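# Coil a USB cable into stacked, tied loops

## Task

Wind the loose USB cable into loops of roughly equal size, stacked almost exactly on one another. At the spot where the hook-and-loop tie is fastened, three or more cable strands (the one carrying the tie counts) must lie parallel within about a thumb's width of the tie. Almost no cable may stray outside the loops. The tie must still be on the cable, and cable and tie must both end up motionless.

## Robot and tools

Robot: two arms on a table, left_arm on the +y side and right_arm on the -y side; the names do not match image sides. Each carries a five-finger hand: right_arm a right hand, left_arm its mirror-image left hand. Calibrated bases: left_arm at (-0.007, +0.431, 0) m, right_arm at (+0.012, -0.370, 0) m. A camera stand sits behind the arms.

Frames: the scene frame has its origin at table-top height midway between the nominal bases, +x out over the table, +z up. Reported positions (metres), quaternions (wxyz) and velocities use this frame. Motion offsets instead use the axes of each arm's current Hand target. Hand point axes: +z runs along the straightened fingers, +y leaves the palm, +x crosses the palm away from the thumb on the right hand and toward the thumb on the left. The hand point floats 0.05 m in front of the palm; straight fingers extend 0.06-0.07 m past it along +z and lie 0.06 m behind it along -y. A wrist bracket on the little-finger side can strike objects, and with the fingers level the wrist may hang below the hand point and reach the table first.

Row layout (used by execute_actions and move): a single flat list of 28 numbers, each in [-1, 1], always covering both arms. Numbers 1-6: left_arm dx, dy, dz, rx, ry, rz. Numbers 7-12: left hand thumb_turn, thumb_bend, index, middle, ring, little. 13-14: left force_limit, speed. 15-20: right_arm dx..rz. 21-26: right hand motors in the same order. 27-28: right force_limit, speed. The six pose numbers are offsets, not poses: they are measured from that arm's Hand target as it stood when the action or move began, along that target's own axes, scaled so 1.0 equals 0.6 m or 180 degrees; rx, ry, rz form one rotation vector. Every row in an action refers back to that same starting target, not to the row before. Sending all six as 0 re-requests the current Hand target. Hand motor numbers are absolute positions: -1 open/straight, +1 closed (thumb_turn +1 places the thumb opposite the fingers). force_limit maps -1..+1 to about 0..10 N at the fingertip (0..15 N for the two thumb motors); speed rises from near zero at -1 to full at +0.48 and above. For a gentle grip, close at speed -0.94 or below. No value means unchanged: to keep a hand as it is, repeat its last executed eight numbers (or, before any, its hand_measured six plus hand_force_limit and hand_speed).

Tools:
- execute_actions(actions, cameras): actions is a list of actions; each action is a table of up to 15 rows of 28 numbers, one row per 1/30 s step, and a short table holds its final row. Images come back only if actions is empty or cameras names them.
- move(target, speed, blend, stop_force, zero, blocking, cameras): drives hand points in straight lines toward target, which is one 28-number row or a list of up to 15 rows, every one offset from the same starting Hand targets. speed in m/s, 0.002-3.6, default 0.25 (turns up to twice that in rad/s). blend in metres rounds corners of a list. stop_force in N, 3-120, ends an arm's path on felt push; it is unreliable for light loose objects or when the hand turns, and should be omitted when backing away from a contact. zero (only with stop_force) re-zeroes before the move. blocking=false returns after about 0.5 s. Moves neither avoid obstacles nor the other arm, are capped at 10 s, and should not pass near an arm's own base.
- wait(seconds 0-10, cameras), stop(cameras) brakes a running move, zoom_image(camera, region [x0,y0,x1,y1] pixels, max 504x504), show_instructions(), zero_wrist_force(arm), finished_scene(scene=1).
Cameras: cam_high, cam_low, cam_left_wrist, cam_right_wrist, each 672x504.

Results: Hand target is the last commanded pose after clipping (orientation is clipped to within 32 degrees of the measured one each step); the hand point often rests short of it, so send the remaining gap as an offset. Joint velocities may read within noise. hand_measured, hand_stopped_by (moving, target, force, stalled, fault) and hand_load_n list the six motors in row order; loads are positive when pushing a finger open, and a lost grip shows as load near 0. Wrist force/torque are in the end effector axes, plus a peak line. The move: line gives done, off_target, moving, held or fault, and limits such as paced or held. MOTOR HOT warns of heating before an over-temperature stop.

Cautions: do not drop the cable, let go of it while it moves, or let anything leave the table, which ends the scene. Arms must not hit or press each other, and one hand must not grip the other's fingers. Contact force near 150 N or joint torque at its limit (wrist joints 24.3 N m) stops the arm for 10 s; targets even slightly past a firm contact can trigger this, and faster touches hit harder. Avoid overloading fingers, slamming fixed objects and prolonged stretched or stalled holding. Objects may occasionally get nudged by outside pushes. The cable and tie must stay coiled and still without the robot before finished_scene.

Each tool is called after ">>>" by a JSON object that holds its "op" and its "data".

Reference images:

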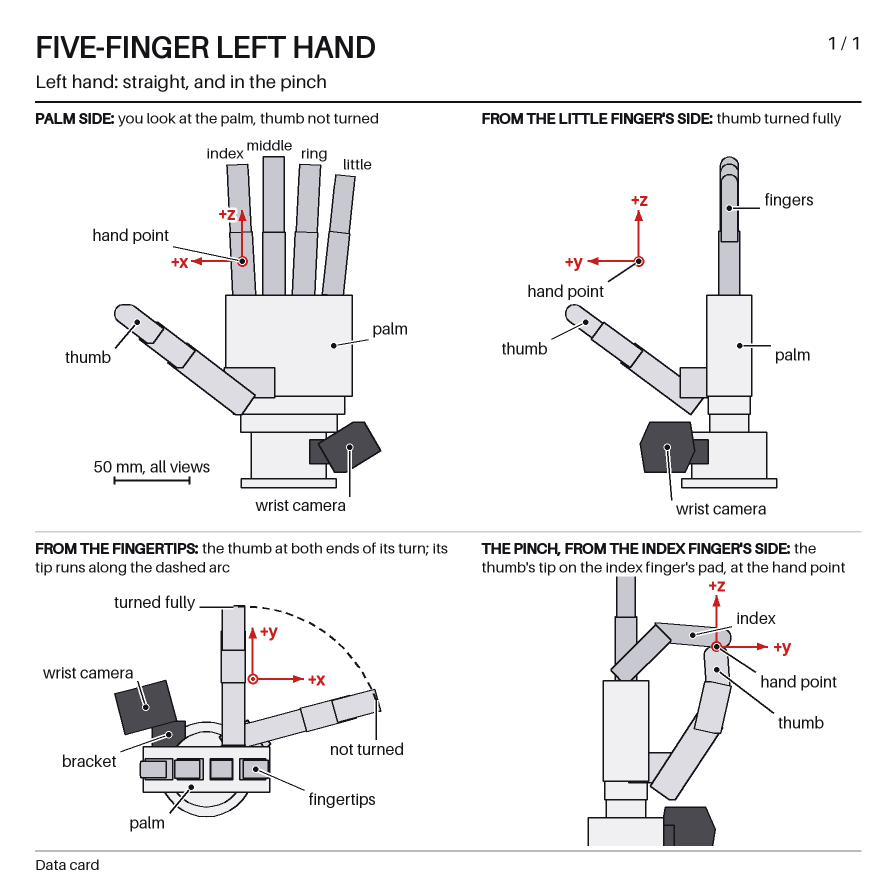

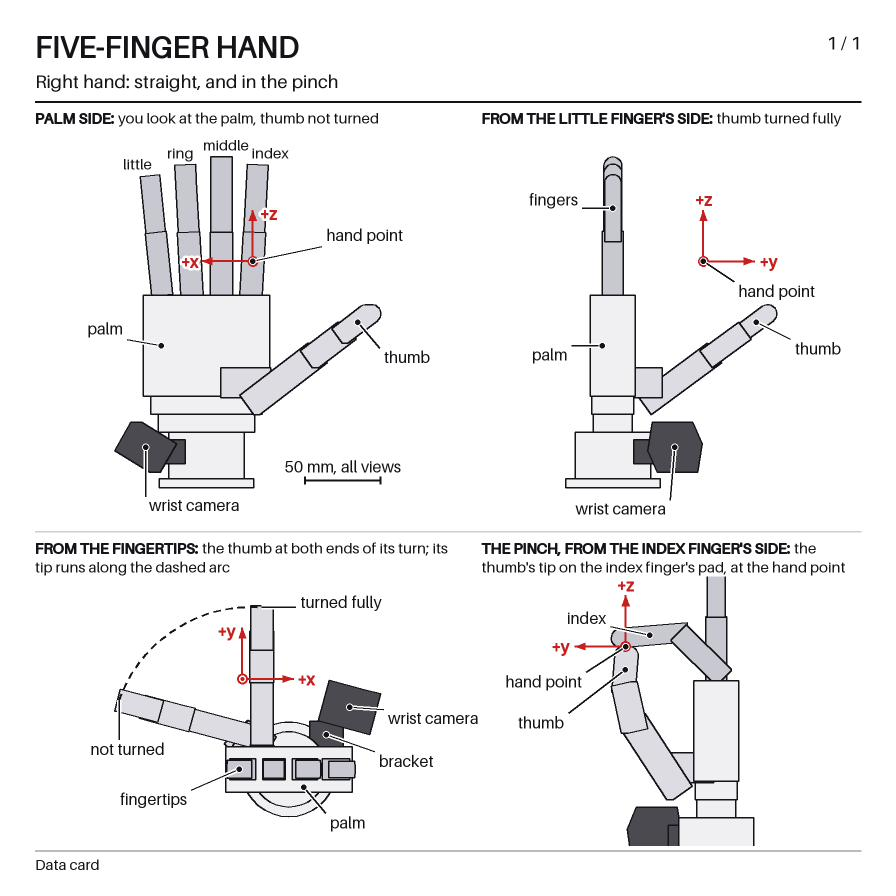

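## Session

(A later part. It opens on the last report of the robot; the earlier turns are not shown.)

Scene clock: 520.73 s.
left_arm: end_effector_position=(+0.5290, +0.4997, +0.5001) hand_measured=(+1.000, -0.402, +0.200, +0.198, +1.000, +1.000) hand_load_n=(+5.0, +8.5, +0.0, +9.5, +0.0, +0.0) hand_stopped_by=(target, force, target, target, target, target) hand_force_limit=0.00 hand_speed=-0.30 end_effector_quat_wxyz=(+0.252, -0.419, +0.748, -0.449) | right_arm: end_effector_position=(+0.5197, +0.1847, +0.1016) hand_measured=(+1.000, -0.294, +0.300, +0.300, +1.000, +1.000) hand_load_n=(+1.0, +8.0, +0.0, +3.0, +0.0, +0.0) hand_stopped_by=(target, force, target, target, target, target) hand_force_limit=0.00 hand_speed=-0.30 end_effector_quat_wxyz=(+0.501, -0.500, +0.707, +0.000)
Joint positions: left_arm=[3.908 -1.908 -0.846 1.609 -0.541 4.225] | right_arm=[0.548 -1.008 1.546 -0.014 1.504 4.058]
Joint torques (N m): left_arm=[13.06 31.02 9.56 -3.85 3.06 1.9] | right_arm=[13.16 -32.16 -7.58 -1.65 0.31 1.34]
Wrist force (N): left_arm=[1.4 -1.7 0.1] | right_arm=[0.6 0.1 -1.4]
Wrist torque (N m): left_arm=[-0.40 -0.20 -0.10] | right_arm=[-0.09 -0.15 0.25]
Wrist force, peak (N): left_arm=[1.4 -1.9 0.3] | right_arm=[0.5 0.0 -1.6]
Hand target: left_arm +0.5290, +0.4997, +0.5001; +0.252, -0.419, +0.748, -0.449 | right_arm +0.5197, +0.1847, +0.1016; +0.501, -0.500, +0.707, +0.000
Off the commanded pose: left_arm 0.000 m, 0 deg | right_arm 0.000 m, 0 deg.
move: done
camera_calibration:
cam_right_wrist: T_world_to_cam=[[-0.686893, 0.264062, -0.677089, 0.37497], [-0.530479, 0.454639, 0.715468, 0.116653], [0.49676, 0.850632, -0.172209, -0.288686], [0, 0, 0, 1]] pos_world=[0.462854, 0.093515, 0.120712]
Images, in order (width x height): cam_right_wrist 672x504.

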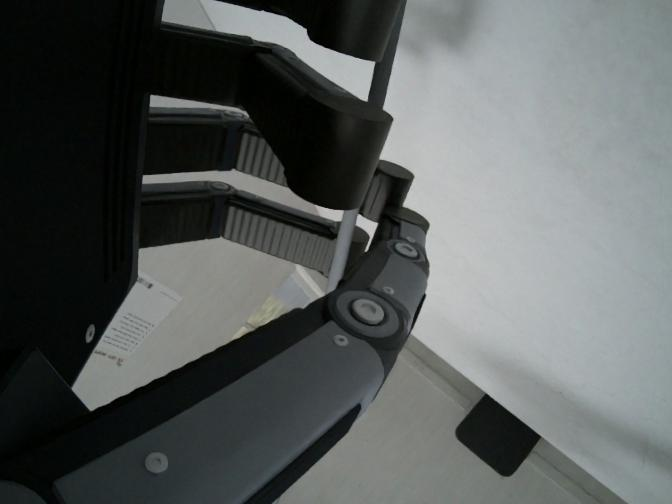

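>>> {"op": "move", "data": {"target": [[0,0,0,0,0,0,1,-0.3,0.2,0.2,1,1,0,-0.3,0,0,0,0,0,0,1,-0.55,0.2,0.2,1,1,0,0],[0,0,0,0,0,0,1,-0.3,0.2,0.2,1,1,0,-0.3,0,-0.0133,0,0,0,0,1,-0.55,0.2,0.2,1,1,0,0]], "speed": 0.06, "cameras": ["cam_right_wrist"]}}

>>> {"op": "zoom_image", "data": {"camera": "cam_right_wrist", "region": [250, 100, 490, 280]}}

Scene clock: 524.60 s.
left_arm: end_effector_position=(+0.5290, +0.4997, +0.5001) hand_measured=(+1.000, -0.402, +0.200, +0.198, +1.000, +1.000) hand_load_n=(+4.5, +8.5, +0.0, +9.5, +0.0, +0.0) hand_stopped_by=(target, force, target, target, target, target) hand_force_limit=0.00 hand_speed=-0.30 end_effector_quat_wxyz=(+0.252, -0.419, +0.748, -0.449) | right_arm: end_effector_position=(+0.5251, +0.1809, +0.1055) hand_measured=(+1.000, -0.550, +0.200, +0.200, +1.000, +1.000) hand_load_n=(-0.5, +0.0, +0.0, +0.0, +0.0, +0.0) hand_stopped_by=(target, target, target, target, target, target) hand_force_limit=0.00 hand_speed=0.00 end_effector_quat_wxyz=(+0.501, -0.500, +0.707, +0.000) end_effector_velocity=(+0.002, -0.001, +0.002) end_effector_angular_velocity=(+0.001, +0.001, +0.000)
Joint positions: left_arm=[3.908 -1.908 -0.846 1.609 -0.541 4.225] | right_arm=[0.536 -1.011 1.538 -0.004 1.494 4.052]
Joint velocities: left_arm=[within noise] | right_arm=[-0.004 -0.001 -0.003 0.005 -0.003 -0.001]
Joint torques (N m): left_arm=[14.08 30.9 10.31 -3.91 3.02 1.88] | right_arm=[-13.19 -49.35 -23.25 2.15 -1.69 -1.52]
Wrist force (N): left_arm=[1.4 -1.6 0.2] | right_arm=[0.6 0.1 -1.0]
Wrist torque (N m): left_arm=[-0.39 -0.20 -0.10] | right_arm=[-0.11 -0.15 0.40]
Wrist force, peak (N): left_arm=[1.4 -1.9 0.2] | right_arm=[0.8 0.2 -1.5]
Hand target: left_arm +0.5290, +0.4997, +0.5001; +0.252, -0.419, +0.748, -0.449 | right_arm +0.5253, +0.1807, +0.1056; +0.501, -0.500, +0.707, +0.000
Off the commanded pose: left_arm 0.000 m, 0 deg | right_arm 0.000 m, 0 deg.
move: done
camera_calibration:
cam_right_wrist: T_world_to_cam=[[-0.686893, 0.264062, -0.677089, 0.38235], [-0.530479, 0.454639, 0.715468, 0.118501], [0.49676, 0.850632, -0.172209, -0.28738], [0, 0, 0, 1]] pos_world=[0.468254, 0.089615, 0.124612]
Images, in order (width x height): cam_right_wrist 672x504.

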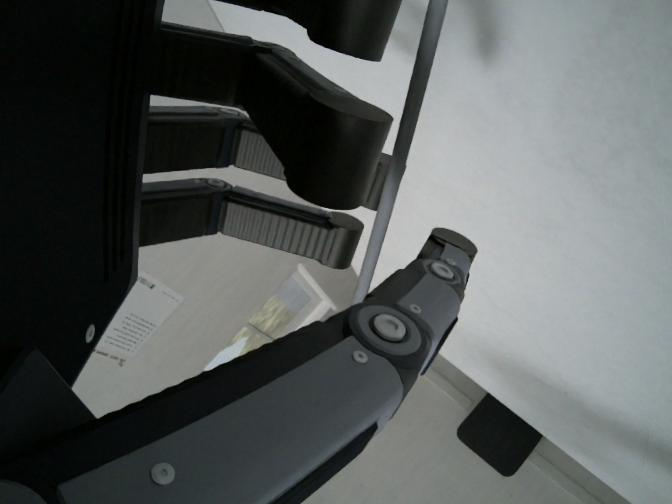

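Scaled by 2.100 from the camera's 672x504 image, which has a finer 960x720 frame.

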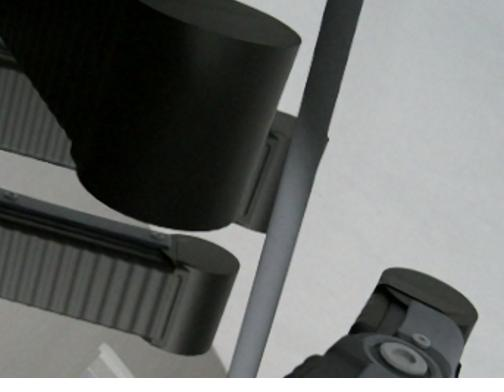

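>>> {"op": "move", "data": {"target": [[0,0,0,0,0,0,1,-0.3,0.2,0.2,1,1,0,-0.3,0,0.0035,0,0,0,0,1,-0.55,0.3,0.3,1,1,0,0],[0,0,0,0,0,0,1,-0.3,0.2,0.2,1,1,0,-0.3,0,0.0035,0,0,0,0,1,-0.1,0.3,0.3,1,1,0,-0.3]], "speed": 0.06, "cameras": ["cam_right_wrist"]}}

>>> {"op": "zoom_image", "data": {"camera": "cam_right_wrist", "region": [250, 100, 490, 280]}}

Scene clock: 527.23 s.
left_arm: end_effector_position=(+0.5290, +0.4997, +0.5001) hand_measured=(+1.000, -0.402, +0.200, +0.198, +1.000, +1.000) hand_load_n=(+4.5, +8.5, +0.0, +9.5, +0.0, +0.0) hand_stopped_by=(target, force, target, target, target, target) hand_force_limit=0.00 hand_speed=-0.30 end_effector_quat_wxyz=(+0.252, -0.419, +0.748, -0.449) | right_arm: end_effector_position=(+0.5238, +0.1818, +0.1046) hand_measured=(+1.000, -0.294, +0.300, +0.300, +1.000, +1.000) hand_load_n=(+1.0, +8.0, +0.0, +3.0, +0.0, +0.0) hand_stopped_by=(target, force, target, target, target, target) hand_force_limit=0.00 hand_speed=-0.30 end_effector_quat_wxyz=(+0.501, -0.500, +0.707, +0.000)
Joint positions: left_arm=[3.908 -1.908 -0.846 1.609 -0.541 4.225] | right_arm=[0.539 -1.01 1.54 -0.006 1.496 4.053]
Joint torques (N m): left_arm=[12.8 31.88 10.73 -3.87 2.92 1.9] | right_arm=[13.93 -31.07 -6.76 -2.23 1.57 1.17]
Wrist force (N): left_arm=[1.4 -1.9 0.1] | right_arm=[0.6 0.1 -1.0]
Wrist torque (N m): left_arm=[-0.42 -0.19 -0.09] | right_arm=[-0.11 -0.16 0.25]
Wrist force, peak (N): left_arm=[1.5 -1.9 0.1] | right_arm=[0.7 0.2 -1.4]
Hand target: left_arm +0.5290, +0.4997, +0.5001; +0.252, -0.419, +0.748, -0.449 | right_arm +0.5238, +0.1818, +0.1046; +0.501, -0.500, +0.707, +0.000
Off the commanded pose: left_arm 0.000 m, 0 deg | right_arm 0.000 m, 0 deg.
move: done
camera_calibration:
cam_right_wrist: T_world_to_cam=[[-0.686893, 0.264062, -0.677089, 0.380611], [-0.530479, 0.454639, 0.715468, 0.11817], [0.49676, 0.850632, -0.172209, -0.287721], [0, 0, 0, 1]] pos_world=[0.467054, 0.090515, 0.123612]
Images, in order (width x height): cam_right_wrist 672x504.

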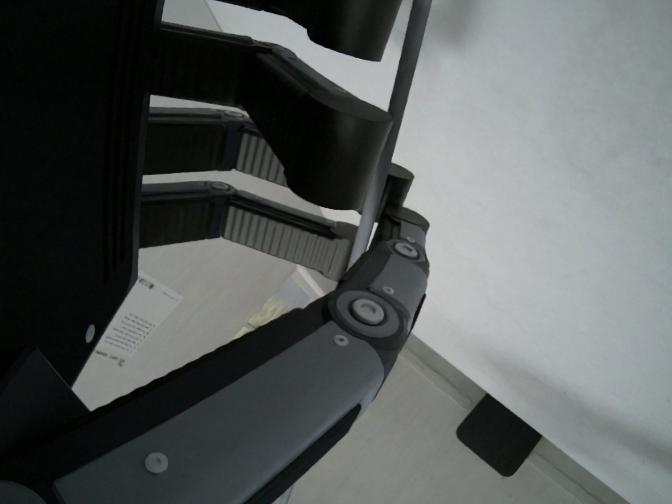

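Scaled by 2.100 from the camera's 672x504 image, which has a finer 960x720 frame.

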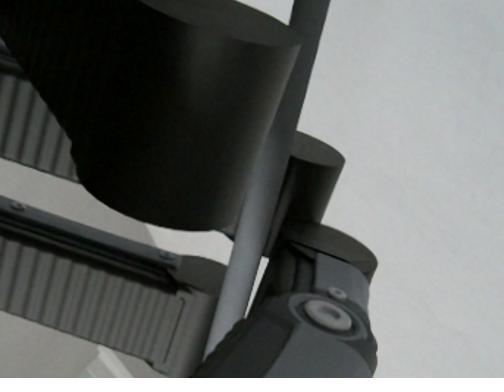

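>>> {"op": "move", "data": {"target": [[0,0,0,0,0,0,1,-0.3,0.2,0.2,1,1,0,-0.3,0,0,0,0,0,0,1,-0.55,0.2,0.2,1,1,0,0],[0,0,0,0,0,0,1,-0.3,0.2,0.2,1,1,0,-0.3,0,-0.0108,0,0,0,0,1,-0.55,0.3,0.3,1,1,0,0]], "speed": 0.06, "cameras": ["cam_right_wrist"]}}

>>> {"op": "zoom_image", "data": {"camera": "cam_right_wrist", "region": [250, 100, 490, 280]}}

Scene clock: 531.20 s.
left_arm: end_effector_position=(+0.5290, +0.4997, +0.5001) hand_measured=(+1.000, -0.402, +0.200, +0.198, +1.000, +1.000) hand_load_n=(+4.5, +8.5, +0.0, +10.0, +0.0, +0.0) hand_stopped_by=(target, force, target, target, target, target) hand_force_limit=0.00 hand_speed=-0.30 end_effector_quat_wxyz=(+0.252, -0.419, +0.748, -0.449) | right_arm: end_effector_position=(+0.5284, +0.1785, +0.1078) hand_measured=(+1.000, -0.550, +0.300, +0.300, +1.000, +1.000) hand_load_n=(-0.5, +0.0, +0.0, +0.0, -0.5, +0.0) hand_stopped_by=(target, target, target, target, target, target) hand_force_limit=0.00 hand_speed=0.00 end_effector_quat_wxyz=(+0.501, -0.500, +0.707, +0.000)
Joint positions: left_arm=[3.908 -1.908 -0.846 1.609 -0.541 4.225] | right_arm=[0.529 -1.012 1.533 0.003 1.488 4.048]
Joint torques (N m): left_arm=[14.01 33.11 9.51 -3.82 2.95 1.92] | right_arm=[-13.21 -49.2 -22.76 2.19 -1.75 -1.39]
Wrist force (N): left_arm=[1.2 -1.7 0.2] | right_arm=[0.7 0.3 -1.4]
Wrist torque (N m): left_arm=[-0.40 -0.16 -0.11] | right_arm=[-0.05 -0.17 0.42]
Wrist force, peak (N): left_arm=[1.5 -1.8 0.1] | right_arm=[0.6 0.5 -1.6]
Hand target: left_arm +0.5290, +0.4997, +0.5001; +0.252, -0.419, +0.748, -0.449 | right_arm +0.5284, +0.1785, +0.1078; +0.501, -0.500, +0.707, +0.000
Off the commanded pose: left_arm 0.000 m, 0 deg | right_arm 0.000 m, 0 deg.
move: done
camera_calibration:
cam_right_wrist: T_world_to_cam=[[-0.686893, 0.264062, -0.677089, 0.386781], [-0.530479, 0.454639, 0.715468, 0.119651], [0.49676, 0.850632, -0.172209, -0.286666], [0, 0, 0, 1]] pos_world=[0.471554, 0.087315, 0.126912]
Images, in order (width x height): cam_right_wrist 672x504.

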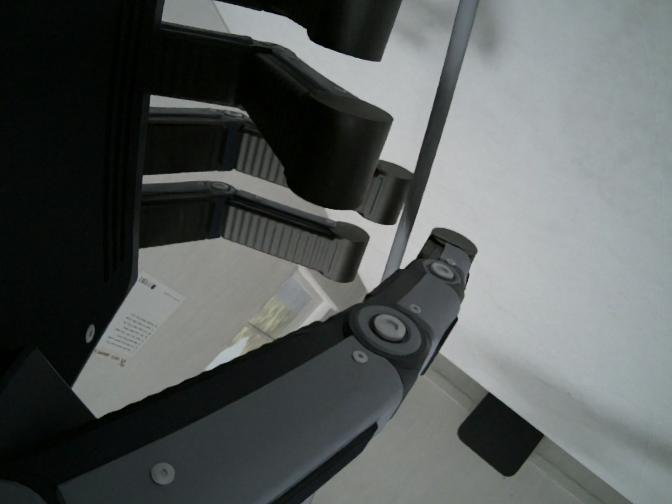

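Scaled by 2.100 from the camera's 672x504 image, which has a finer 960x720 frame.

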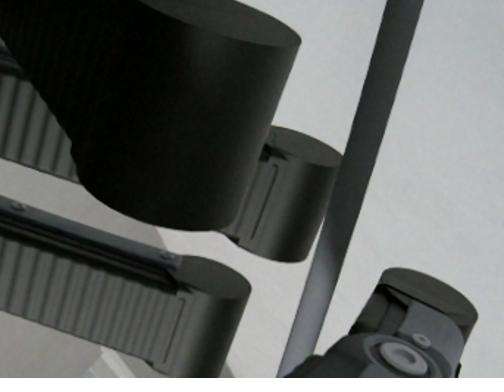

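>>> {"op": "move", "data": {"target": [[0,0,0,0,0,0,1,-0.3,0.2,0.2,1,1,0,-0.3,0,0.0030,0,0,0,0,1,-0.55,0.3,0.3,1,1,0,0],[0,0,0,0,0,0,1,-0.3,0.2,0.2,1,1,0,-0.3,0,0.0030,0,0,0,0,1,-0.1,0.3,0.3,1,1,0,-0.3]], "speed": 0.06, "cameras": ["cam_right_wrist"]}}

>>> {"op": "zoom_image", "data": {"camera": "cam_right_wrist", "region": [250, 100, 490, 280]}}

Scene clock: 535.43 s.
left_arm: end_effector_position=(+0.5290, +0.4997, +0.5001) hand_measured=(+1.000, -0.402, +0.200, +0.198, +1.000, +1.000) hand_load_n=(+4.5, +8.5, +0.0, +9.5, +0.0, +0.0) hand_stopped_by=(target, force, target, target, target, target) hand_force_limit=0.00 hand_speed=-0.30 end_effector_quat_wxyz=(+0.252, -0.419, +0.748, -0.449) | right_arm: end_effector_position=(+0.5271, +0.1794, +0.1069) hand_measured=(+1.000, -0.294, +0.300, +0.300, +1.000, +1.000) hand_load_n=(+1.0, +8.5, +0.0, +3.0, +0.0, +0.0) hand_stopped_by=(target, force, target, target, target, target) hand_force_limit=0.00 hand_speed=-0.30 end_effector_quat_wxyz=(+0.501, -0.500, +0.707, +0.000)
Joint positions: left_arm=[3.908 -1.908 -0.846 1.609 -0.541 4.225] | right_arm=[0.531 -1.011 1.535 0 1.49 4.049]
Joint torques (N m): left_arm=[13.08 34.41 10.29 -3.83 2.82 1.97] | right_arm=[14.21 -31.19 -7.32 -2.25 1.58 1.18]
Wrist force (N): left_arm=[1.3 -1.6 0.0] | right_arm=[0.7 0.0 -1.2]
Wrist torque (N m): left_arm=[-0.37 -0.20 -0.10] | right_arm=[-0.12 -0.17 0.26]
Wrist force, peak (N): left_arm=[1.5 -1.9 0.3] | right_arm=[0.8 0.1 -1.5]
Hand target: left_arm +0.5290, +0.4997, +0.5001; +0.252, -0.419, +0.748, -0.449 | right_arm +0.5271, +0.1794, +0.1069; +0.501, -0.500, +0.707, +0.000
Off the commanded pose: left_arm 0.000 m, 0 deg | right_arm 0.000 m, 0 deg.
move: done
camera_calibration:
cam_right_wrist: T_world_to_cam=[[-0.686893, 0.264062, -0.677089, 0.38511], [-0.530479, 0.454639, 0.715468, 0.11925], [0.49676, 0.850632, -0.172209, -0.286991], [0, 0, 0, 1]] pos_world=[0.470354, 0.088215, 0.126012]
Images, in order (width x height): cam_right_wrist 672x504.

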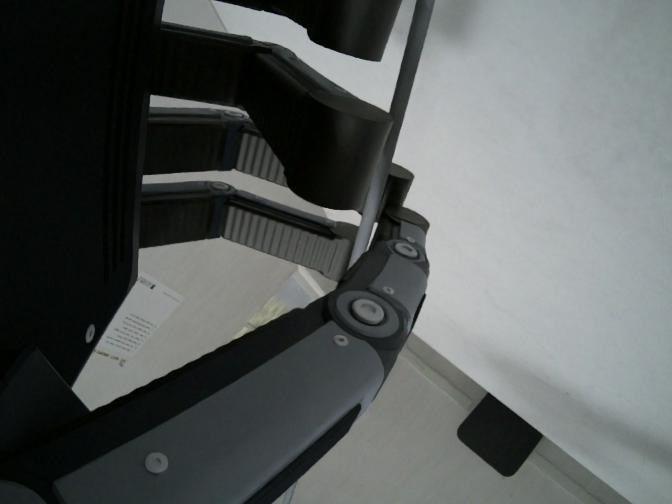

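Scaled by 2.100 from the camera's 672x504 image, which has a finer 960x720 frame.

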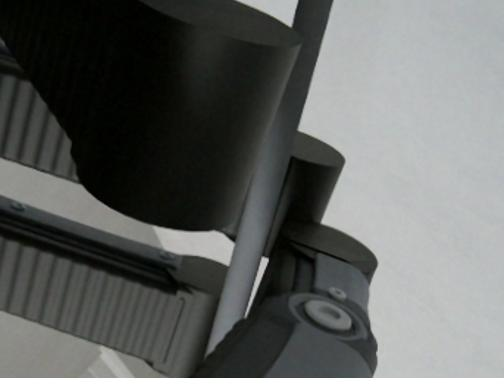

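>>> {"op": "move", "data": {"target": [[0,0,0,0,0,0,1,-0.3,0.2,0.2,1,1,0,-0.3,0,0,0,0,0,0,1,-0.3,0,0,1,1,0,0],[0,0,0,0,0,0,1,-0.3,0.2,0.2,1,1,0,-0.3,0,0,-0.01,0,0,0,1,-0.3,0,0,1,1,0,0],[0,0,0,0,0,0,1,-0.3,0.2,0.2,1,1,0,-0.3,0,-0.01,-0.01,0,0,0,1,-0.3,0,0,1,1,0,0]], "speed": 0.06, "cameras": ["cam_right_wrist"]}}

>>> {"op": "zoom_image", "data": {"camera": "cam_right_wrist", "region": [250, 100, 490, 280]}}

Scene clock: 542.23 s.
left_arm: end_effector_position=(+0.5290, +0.4997, +0.5001) hand_measured=(+1.000, -0.402, +0.200, +0.198, +1.000, +1.000) hand_load_n=(+4.5, +8.5, +0.5, +9.5, +0.0, +0.5) hand_stopped_by=(target, force, target, target, target, target) hand_force_limit=0.00 hand_speed=-0.30 end_effector_quat_wxyz=(+0.252, -0.419, +0.748, -0.449) | right_arm: end_effector_position=(+0.5269, +0.1735, +0.1128) hand_measured=(+1.000, -0.300, +0.000, +0.000, +1.000, +1.000) hand_load_n=(+0.0, +0.0, +0.0, +0.0, +0.0, +0.0) hand_stopped_by=(target, target, target, target, target, target) hand_force_limit=0.00 hand_speed=0.00 end_effector_quat_wxyz=(+0.501, -0.500, +0.707, +0.000) end_effector_velocity=(+0.001, -0.001, +0.001) end_effector_angular_velocity=(+0.001, +0.002, -0.001)
Joint positions: left_arm=[3.908 -1.908 -0.846 1.609 -0.541 4.225] | right_arm=[0.522 -1.027 1.544 0.008 1.481 4.045]
Joint velocities: left_arm=[within noise] | right_arm=[-0.004 -0.001 -0.002 0.005 -0.003 0]
Joint torques (N m): left_arm=[13.55 34.47 11.09 -3.7 2.7 1.7] | right_arm=[-14.02 -48.27 -23.05 2.26 -1.76 -1.52]
Wrist force (N): left_arm=[1.3 -1.7 0.1] | right_arm=[0.6 0.1 -1.2]
Wrist torque (N m): left_arm=[-0.40 -0.19 -0.10] | right_arm=[-0.10 -0.14 0.41]
Wrist force, peak (N): left_arm=[1.4 -2.0 0.2] | right_arm=[1.0 0.2 -1.3]
Hand target: left_arm +0.5290, +0.4997, +0.5001; +0.252, -0.419, +0.748, -0.449 | right_arm +0.5271, +0.1734, +0.1129; +0.501, -0.500, +0.707, +0.000
Off the commanded pose: left_arm 0.000 m, 0 deg | right_arm 0.000 m, 0 deg.
move: done
camera_calibration:
cam_right_wrist: T_world_to_cam=[[-0.686893, 0.264062, -0.677089, 0.390458], [-0.530479, 0.454639, 0.715468, 0.117676], [0.49676, 0.850632, -0.172209, -0.280874], [0, 0, 0, 1]] pos_world=[0.470154, 0.082315, 0.131812]
Images, in order (width x height): cam_right_wrist 672x504.

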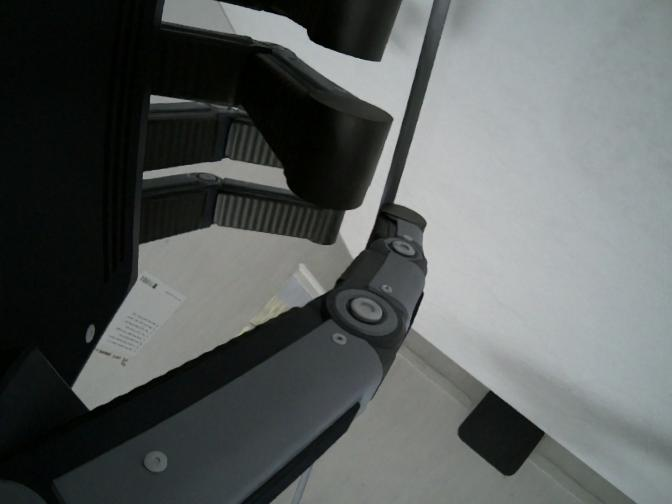

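Scaled by 2.100 from the camera's 672x504 image, which has a finer 960x720 frame.

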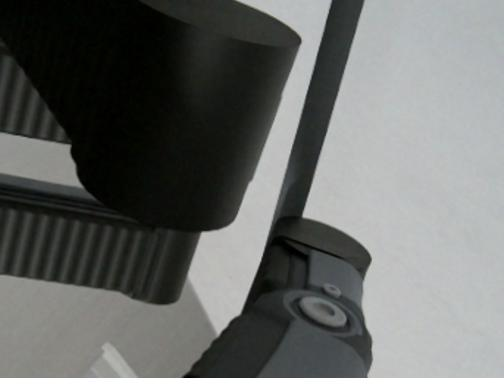

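>>> {"op": "move", "data": {"target": [0,0,0,0,0,0,1,-0.3,0.2,0.2,1,1,0,-0.3,0,0,0,0,0,0,1,-0.3,0.5,0.5,1,1,0,-0.3], "speed": 0.06, "cameras": ["cam_right_wrist"]}}

>>> {"op": "zoom_image", "data": {"camera": "cam_right_wrist", "region": [250, 100, 490, 280]}}

Scene clock: 544.33 s.
left_arm: end_effector_position=(+0.5290, +0.4997, +0.5001) hand_measured=(+1.000, -0.402, +0.200, +0.198, +1.000, +1.000) hand_load_n=(+4.5, +8.5, +0.0, +9.5, +0.0, +0.0) hand_stopped_by=(target, force, target, target, target, target) hand_force_limit=0.00 hand_speed=-0.30 end_effector_quat_wxyz=(+0.252, -0.419, +0.748, -0.449) | right_arm: end_effector_position=(+0.5271, +0.1734, +0.1129) hand_measured=(+1.000, -0.304, +0.442, +0.284, +1.000, +1.000) hand_load_n=(+0.5, +13.0, +5.5, +9.5, +0.0, +0.0) hand_stopped_by=(target, target, force, force, target, target) hand_force_limit=0.00 hand_speed=-0.30 end_effector_quat_wxyz=(+0.501, -0.500, +0.707, +0.000)
Joint positions: left_arm=[3.908 -1.908 -0.846 1.609 -0.541 4.225] | right_arm=[0.521 -1.027 1.544 0.008 1.481 4.044]
Joint torques (N m): left_arm=[13.66 35.69 10.48 -3.78 2.67 1.73] | right_arm=[-13.13 -48.22 -22.7 1.71 -0.89 -1.4]
Wrist force (N): left_arm=[1.2 -1.8 0.2] | right_arm=[0.7 0.3 -0.9]
Wrist torque (N m): left_arm=[-0.42 -0.17 -0.10] | right_arm=[-0.09 -0.18 0.42]
Wrist force, peak (N): left_arm=[1.5 -1.9 0.3] | right_arm=[0.8 0.3 -1.3]
Hand target: left_arm +0.5290, +0.4997, +0.5001; +0.252, -0.419, +0.748, -0.449 | right_arm +0.5271, +0.1734, +0.1129; +0.501, -0.500, +0.707, +0.000
Off the commanded pose: left_arm 0.000 m, 0 deg | right_arm 0.000 m, 0 deg.
move: done
camera_calibration:
cam_right_wrist: T_world_to_cam=[[-0.686907, 0.264074, -0.67707, 0.39076], [-0.530461, 0.454632, 0.715486, 0.117674], [0.496759, 0.850632, -0.172209, -0.280854], [0, 0, 0, 1]] pos_world=[0.470354, 0.0822149, 0.132012]
Images, in order (width x height): cam_right_wrist 672x504.

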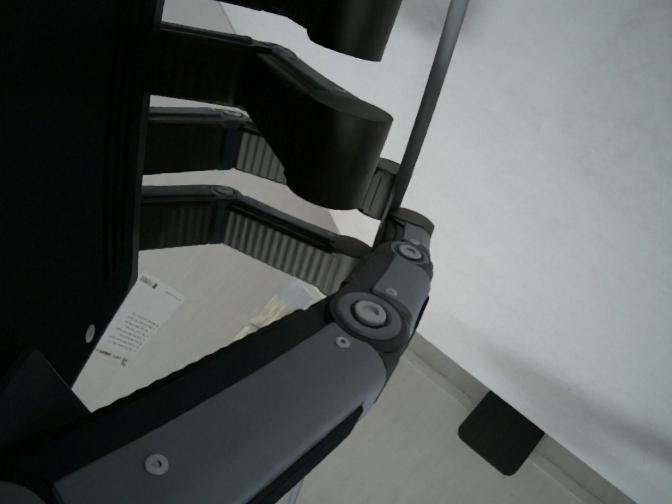

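Scaled by 2.100 from the camera's 672x504 image, which has a finer 960x720 frame.

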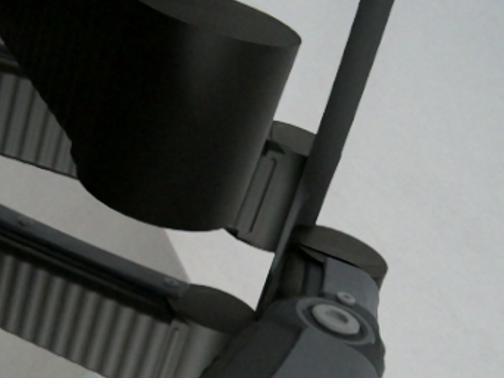

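>>> {"op": "move", "data": {"target": [0,0,0,0,0,0,1,-0.3,0.2,0.2,1,1,0,-0.3,0,-0.06,0,0,0,0,1,-0.3,0.5,0.5,1,1,0,-0.3], "speed": 0.06, "cameras": ["cam_right_wrist"]}}

>>> {"op": "zoom_image", "data": {"camera": "cam_right_wrist", "region": [250, 100, 490, 280]}}

Scene clock: 547.37 s.
left_arm: end_effector_position=(+0.5290, +0.4997, +0.5001) hand_measured=(+1.000, -0.402, +0.200, +0.198, +1.000, +1.000) hand_load_n=(+4.5, +8.5, +0.0, +9.5, +0.0, +0.0) hand_stopped_by=(target, force, target, target, target, target) hand_force_limit=0.00 hand_speed=-0.30 end_effector_quat_wxyz=(+0.252, -0.419, +0.748, -0.449) | right_arm: end_effector_position=(+0.5524, +0.1555, +0.1309) hand_measured=(+1.000, -0.304, +0.442, +0.284, +1.000, +1.000) hand_load_n=(+0.5, +13.5, +6.0, +9.5, +0.0, +0.0) hand_stopped_by=(target, target, force, force, target, target) hand_force_limit=0.00 hand_speed=-0.30 end_effector_quat_wxyz=(+0.501, -0.500, +0.707, +0.000)
Joint positions: left_arm=[3.908 -1.908 -0.846 1.609 -0.541 4.225] | right_arm=[0.468 -1.032 1.501 0.059 1.435 4.017]
Joint torques (N m): left_arm=[13.4 34.99 11.01 -3.91 2.75 1.63] | right_arm=[-14.69 -45.08 -23.98 2.38 -1.74 -1.42]
Wrist force (N): left_arm=[1.4 -1.9 0.1] | right_arm=[0.5 0.1 -1.2]
Wrist torque (N m): left_arm=[-0.42 -0.19 -0.09] | right_arm=[-0.08 -0.12 0.40]
Wrist force, peak (N): left_arm=[1.3 -2.0 0.1] | right_arm=[0.6 0.6 -1.6]
Hand target: left_arm +0.5290, +0.4997, +0.5001; +0.252, -0.419, +0.748, -0.449 | right_arm +0.5525, +0.1554, +0.1309; +0.501, -0.500, +0.707, +0.000
Off the commanded pose: left_arm 0.000 m, 0 deg | right_arm 0.000 m, 0 deg.
move: done
camera_calibration:
cam_right_wrist: T_world_to_cam=[[-0.686834, 0.264014, -0.677168, 0.424898], [-0.530555, 0.454668, 0.715394, 0.126431], [0.496761, 0.850631, -0.172208, -0.275064], [0, 0, 0, 1]] pos_world=[0.495554, 0.064315, 0.149912]
Images, in order (width x height): cam_right_wrist 672x504.

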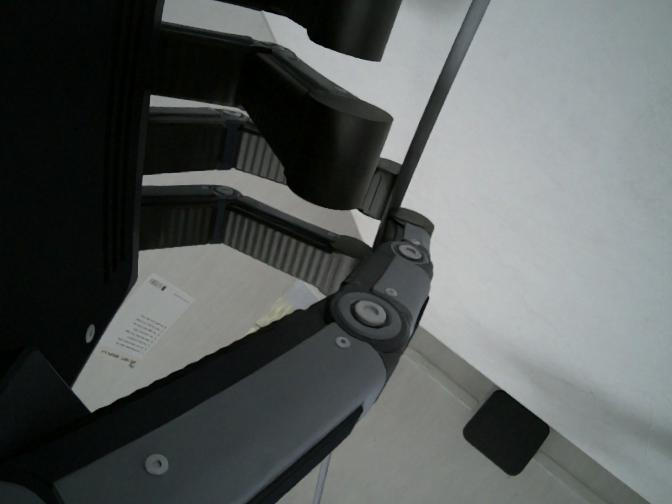

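Scaled by 2.100 from the camera's 672x504 image, which has a finer 960x720 frame.

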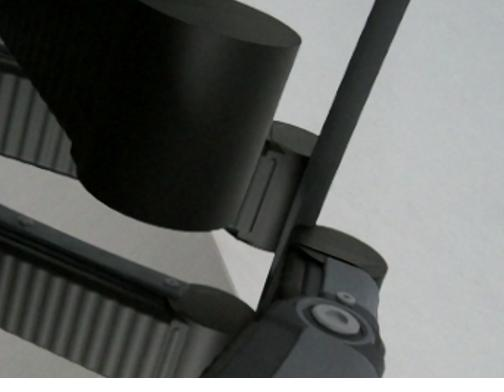

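>>> {"op": "move", "data": {"target": [0.1138,0.5854,0.3900,0,0,0,1,-0.3,0.2,0.2,1,1,0,-0.3,0.2525,0.0783,-0.1990,0,0.1768,-0.1768,1,-0.3,0.5,0.5,1,1,0,-0.3], "speed": 0.15, "cameras": ["cam_right_wrist","cam_high","cam_low"]}}

Scene clock: 554.77 s.
left_arm: end_effector_position=(+0.5290, +0.4197, +0.0803) hand_measured=(+1.000, -0.402, +0.200, +0.198, +1.000, +1.000) hand_load_n=(+4.5, +8.5, +0.0, +10.0, +0.0, +0.0) hand_stopped_by=(target, force, target, target, target, target) hand_force_limit=0.00 hand_speed=-0.30 end_effector_quat_wxyz=(+0.252, -0.419, +0.748, -0.449) | right_arm: end_effector_position=(+0.4351, +0.0121, +0.0599) hand_measured=(+1.000, -0.304, +0.442, +0.284, +1.000, +1.000) hand_load_n=(+0.5, +13.5, +5.5, +9.5, +0.0, +0.0) hand_stopped_by=(target, target, force, force, target, target) hand_force_limit=0.00 hand_speed=-0.30 end_effector_quat_wxyz=(-0.271, +0.653, -0.653, +0.271)
Joint positions: left_arm=[3.754 -1.952 -1.873 2.883 -0.62 3.982] | right_arm=[0.596 -1.142 1.694 0.322 1.973 3.58]
Joint torques (N m): left_arm=[-10.06 25.02 7.21 -0.03 -1.06 -1.66] | right_arm=[14.17 -24.48 -5.31 3.37 2.11 -1.44]
Wrist force (N): left_arm=[1.4 -1.6 -0.1] | right_arm=[-0.2 -0.3 -1.0]
Wrist torque (N m): left_arm=[-0.38 -0.21 -0.03] | right_arm=[-0.17 0.06 0.18]
Wrist force, peak (N): left_arm=[1.1 -2.6 -0.4] | right_arm=[0.5 0.1 -1.8]
Hand target: left_arm +0.5291, +0.4196, +0.0802; +0.252, -0.419, +0.748, -0.449 | right_arm +0.4350, +0.0121, +0.0598; -0.271, +0.653, -0.653, +0.271
Off the commanded pose: left_arm 0.000 m, 0 deg | right_arm 0.000 m, 0 deg.
move: done
camera_calibration:
cam_right_wrist: T_world_to_cam=[[-0.686724, -0.291459, -0.665929, 0.340129], [-0.529877, 0.827852, 0.184096, 0.207222], [0.497635, 0.479284, -0.722943, -0.0698952], [0, 0, 0, 1]] pos_world=[0.378159, -0.0389158, 0.137823]
Images, in order (width x height): cam_high 672x504, cam_low 672x504, cam_right_wrist 672x504.

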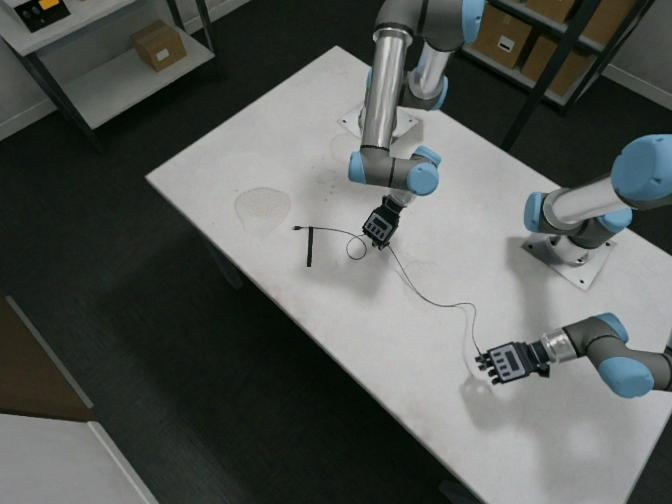

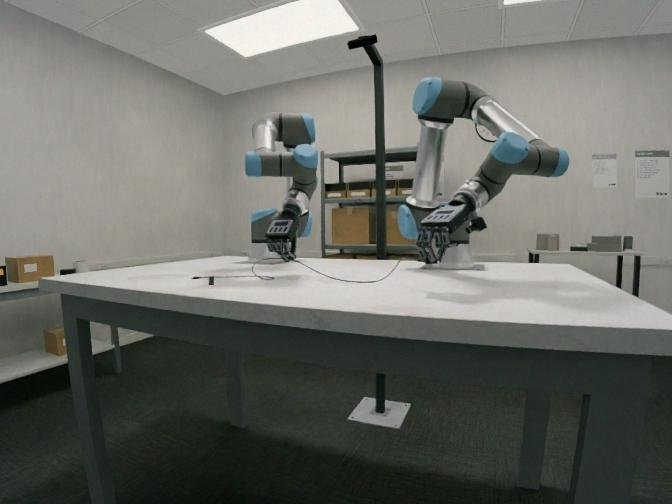

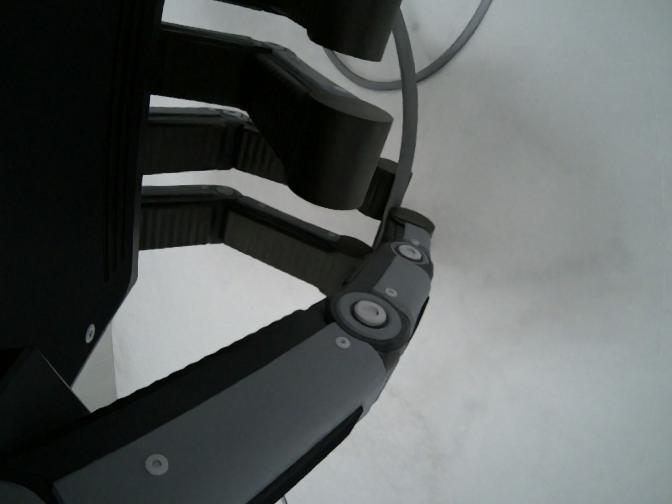

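>>> {"op": "move", "data": {"target": [[0,0,0,0,0,0,1,-0.3,0.2,0.2,1,1,0,-0.3,-0.0833,-0.0939,0.0939,0,0,0,1,-0.3,0.5,0.5,1,1,0,-0.3],[0,0,0,0,0,0,1,-0.3,0.2,0.2,1,1,0,-0.3,-0.0833,-0.0440,0.1438,0,0,0,1,-0.3,0.5,0.5,1,1,0,-0.3]], "speed": 0.08, "cameras": ["cam_right_wrist","cam_high"]}}

>>> {"op": "zoom_image", "data": {"camera": "cam_high", "region": [280, 190, 500, 370]}}

Scene clock: 571.27 s.
left_arm: end_effector_position=(+0.5291, +0.4196, +0.0802) hand_measured=(+1.000, -0.402, +0.200, +0.198, +1.000, +1.000) hand_load_n=(+4.5, +8.5, +0.0, +10.0, +0.0, +0.0) hand_stopped_by=(target, force, target, target, target, target) hand_force_limit=0.00 hand_speed=-0.30 end_effector_quat_wxyz=(+0.252, -0.419, +0.748, -0.449) | right_arm: end_effector_position=(+0.5148, +0.0620, +0.0178) hand_measured=(+1.000, -0.304, +0.442, +0.284, +1.000, +1.000) hand_load_n=(+0.5, +14.0, +5.5, +9.5, +0.0, +0.0) hand_stopped_by=(target, target, force, force, target, target) hand_force_limit=0.00 hand_speed=-0.30 end_effector_quat_wxyz=(-0.271, +0.653, -0.653, +0.271)
Joint positions: left_arm=[3.754 -1.952 -1.873 2.884 -0.62 3.982] | right_arm=[0.591 -0.902 1.421 0.354 1.97 3.576]
Joint torques (N m): left_arm=[-9.41 29.56 6.49 0.32 -0.98 -1.95] | right_arm=[1.07 -34.71 -5.55 -1.2 0.07 -1.07]
Wrist force (N): left_arm=[1.5 -1.7 0.0] | right_arm=[-0.1 -0.2 -1.2]
Wrist torque (N m): left_arm=[-0.40 -0.21 -0.03] | right_arm=[-0.14 0.04 0.19]
Wrist force, peak (N): left_arm=[1.6 -1.9 -0.2] | right_arm=[-0.7 0.2 -1.4]
Hand target: left_arm +0.5291, +0.4196, +0.0802; +0.252, -0.419, +0.748, -0.449 | right_arm +0.5148, +0.0621, +0.0176; -0.271, +0.653, -0.653, +0.271
Off the commanded pose: left_arm 0.000 m, 0 deg | right_arm 0.000 m, 0 deg.
move: done
camera_calibration:
cam_right_wrist: T_world_to_cam=[[-0.686751, -0.291572, -0.665852, 0.381403], [-0.529831, 0.827921, 0.183919, 0.215806], [0.497647, 0.479096, -0.723059, -0.163949], [0, 0, 0, 1]] pos_world=[0.457859, 0.0110837, 0.0957221]
Images, in order (width x height): cam_high 672x504, cam_right_wrist 672x504.

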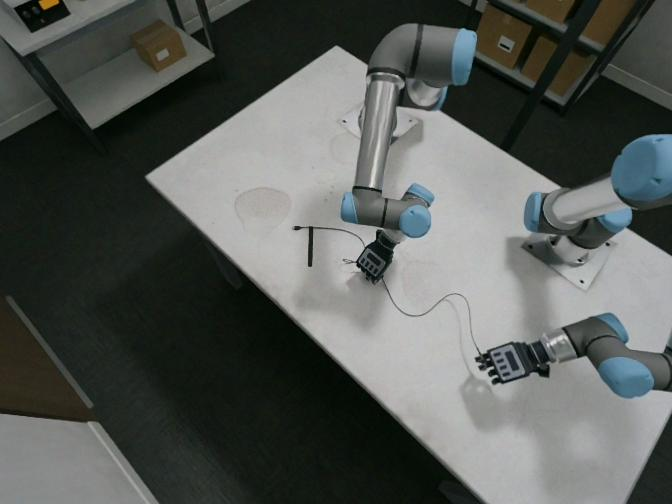

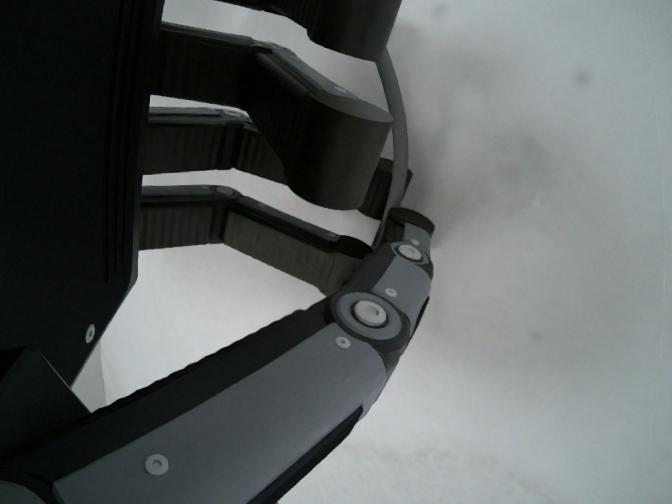

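Scaled by 2.291 from the camera's 672x504 image, which has a finer 960x720 frame.

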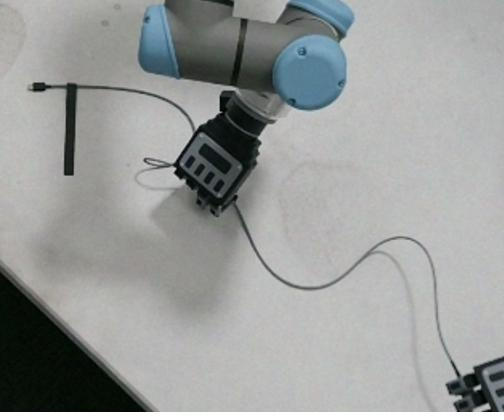

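>>> {"op": "move", "data": {"target": [[0,0,0,0,0,0,1,-0.3,0.2,0.2,1,1,0,-0.3,0,0,0,0,0,0,1,-0.7,0.44,0.28,1,1,0,0],[0,0,0,0,0,0,1,-0.3,0.2,0.2,1,1,0,-0.3,0,-0.0295,0.0295,0,0,0,1,-0.7,0.44,0.28,1,1,0,0],[0,0,0,0,0,0,1,-0.3,0.2,0.2,1,1,0,-0.3,0,-0.1061,-0.0471,0,0,0,1,-0.7,0.44,0.28,1,1,0,0]], "speed": 0.06, "cameras": ["cam_right_wrist","cam_high"]}}

>>> {"op": "zoom_image", "data": {"camera": "cam_high", "region": [280, 190, 500, 370]}}

Scene clock: 577.13 s.
left_arm: end_effector_position=(+0.5291, +0.4196, +0.0802) hand_measured=(+1.000, -0.402, +0.200, +0.198, +1.000, +1.000) hand_load_n=(+4.5, +9.0, +0.0, +10.0, +0.0, +0.0) hand_stopped_by=(target, force, target, target, target, target) hand_force_limit=0.00 hand_speed=-0.30 end_effector_quat_wxyz=(+0.252, -0.419, +0.748, -0.449) | right_arm: end_effector_position=(+0.5397, +0.0621, +0.0825) hand_measured=(+1.000, -0.700, +0.440, +0.280, +1.000, +1.000) hand_load_n=(+0.0, +0.0, +0.0, +0.0, +0.0, +0.0) hand_stopped_by=(target, target, target, target, target, target) hand_force_limit=0.00 hand_speed=0.00 end_effector_quat_wxyz=(-0.271, +0.653, -0.653, +0.271)
Joint positions: left_arm=[3.754 -1.952 -1.873 2.884 -0.62 3.982] | right_arm=[0.566 -0.931 1.288 0.509 1.954 3.555]
Joint torques (N m): left_arm=[-9.61 34.45 7.14 0.35 -1.15 -1.95] | right_arm=[-0.37 -51.62 -23.24 3.24 1.08 0.64]
Wrist force (N): left_arm=[1.3 -1.7 0.0] | right_arm=[-0.2 0.2 -0.8]
Wrist torque (N m): left_arm=[-0.42 -0.18 -0.03] | right_arm=[-0.12 0.05 0.21]
Wrist force, peak (N): left_arm=[1.4 -1.9 -0.1] | right_arm=[0.1 -0.2 -1.6]
Hand target: left_arm +0.5291, +0.4196, +0.0802; +0.252, -0.419, +0.748, -0.449 | right_arm +0.5397, +0.0621, +0.0826; -0.271, +0.653, -0.653, +0.271
Off the commanded pose: left_arm 0.000 m, 0 deg | right_arm 0.000 m, 0 deg.
move: done
camera_calibration:
cam_right_wrist: T_world_to_cam=[[-0.686735, -0.29156, -0.665873, 0.441649], [-0.529873, 0.827881, 0.183977, 0.217164], [0.497624, 0.479172, -0.723025, -0.129604], [0, 0, 0, 1]] pos_world=[0.482859, 0.0110838, 0.160422]
Images, in order (width x height): cam_high 672x504, cam_right_wrist 672x504.

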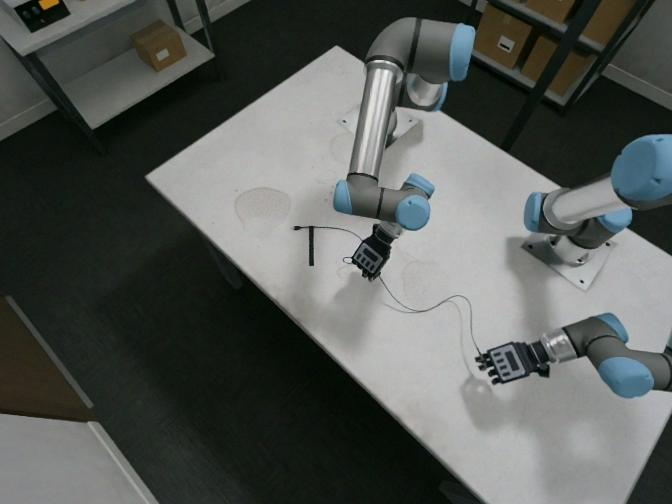

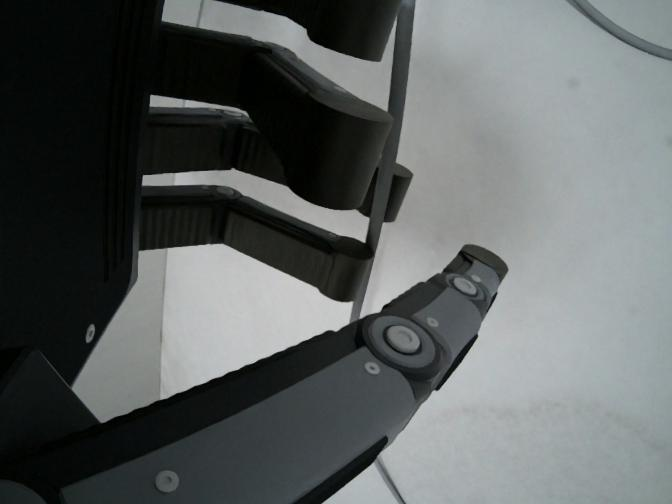

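Scaled by 2.291 from the camera's 672x504 image, which has a finer 960x720 frame.

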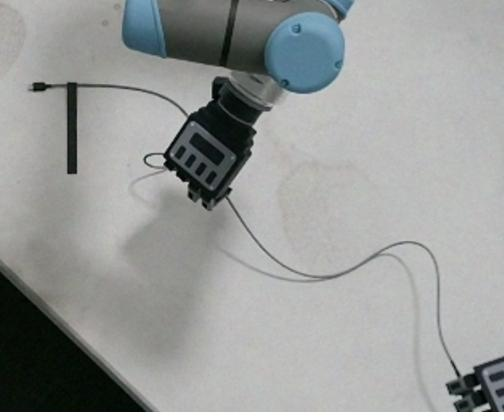

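>>> {"op": "execute_actions", "data": {"actions": []}}

Scene clock: 589.77 s.
left_arm: end_effector_position=(+0.5291, +0.4196, +0.0802) hand_measured=(+1.000, -0.402, +0.200, +0.198, +1.000, +1.000) hand_load_n=(+4.5, +9.0, +0.0, +10.0, +0.0, +0.0) hand_stopped_by=(target, force, target, target, target, target) hand_force_limit=0.00 hand_speed=-0.30 end_effector_quat_wxyz=(+0.252, -0.419, +0.748, -0.449) | right_arm: end_effector_position=(+0.5397, +0.0621, +0.0826) hand_measured=(+1.000, -0.700, +0.440, +0.280, +1.000, +1.000) hand_load_n=(+0.0, +0.0, +0.0, +0.0, +0.0, +0.5) hand_stopped_by=(target, target, target, target, target, target) hand_force_limit=0.00 hand_speed=0.00 end_effector_quat_wxyz=(-0.271, +0.653, -0.653, +0.271)
Joint positions: left_arm=[3.754 -1.952 -1.873 2.884 -0.62 3.982] | right_arm=[0.566 -0.931 1.288 0.509 1.954 3.555]
Joint velocities: within noise
Joint torques (N m): left_arm=[-8.87 34.95 7.18 0.4 -1.08 -2.01] | right_arm=[12.71 -52.77 -23.47 3.1 1.7 0.76]
Wrist force (N): left_arm=[1.4 -1.5 -0.1] | right_arm=[0.0 -0.2 -0.8]
Wrist torque (N m): left_arm=[-0.37 -0.20 -0.04] | right_arm=[-0.19 0.03 0.21]
Wrist force, peak (N): left_arm=[1.5 -1.8 -0.1] | right_arm=[-0.5 0.3 -1.3]
Hand target: left_arm +0.5291, +0.4196, +0.0802; +0.252, -0.419, +0.748, -0.449 | right_arm +0.5397, +0.0621, +0.0826; -0.271, +0.653, -0.653, +0.271
Off the commanded pose: left_arm 0.000 m, 0 deg | right_arm 0.000 m, 0 deg.
camera_calibration:
cam_left_wrist: T_world_to_cam=[[0.262009, -0.430695, 0.863628, -0.0304355], [-0.88096, -0.472119, 0.0318196, 0.667163], [0.394031, -0.769159, -0.503125, 0.268881], [0, 0, 0, 1]] pos_world=[0.489771, 0.508684, 0.140337]
cam_right_wrist: T_world_to_cam=[[-0.686737, -0.291558, -0.665873, 0.441782], [-0.529871, 0.827882, 0.183979, 0.217126], [0.497624, 0.479172, -0.723025, -0.129459], [0, 0, 0, 1]] pos_world=[0.482859, 0.0110838, 0.160622]

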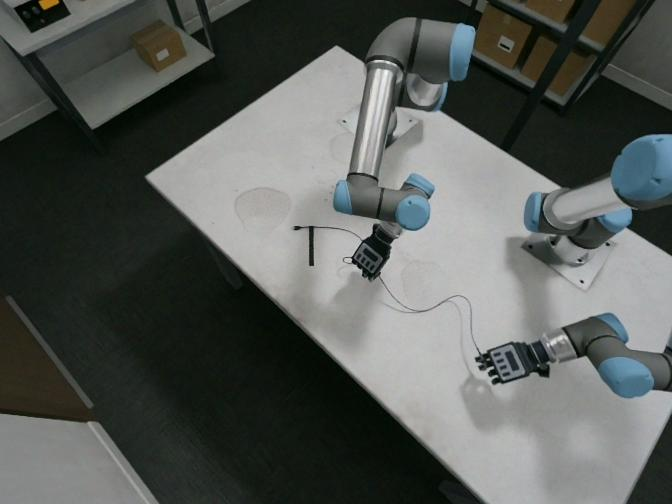

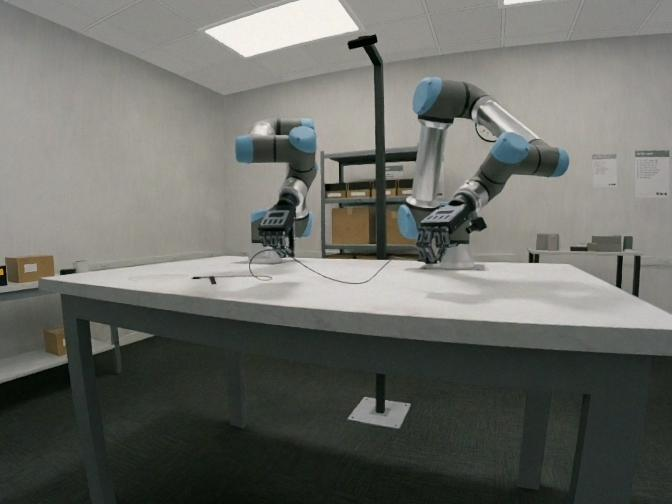

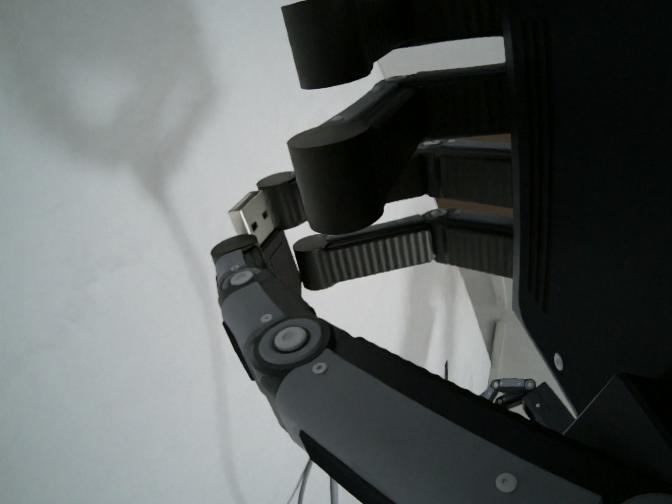

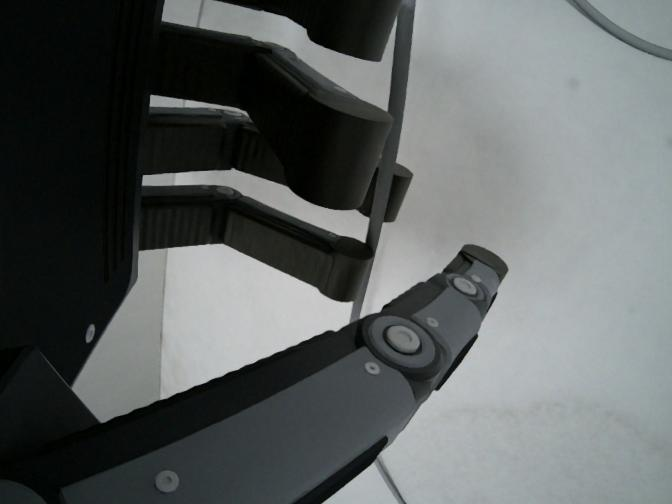

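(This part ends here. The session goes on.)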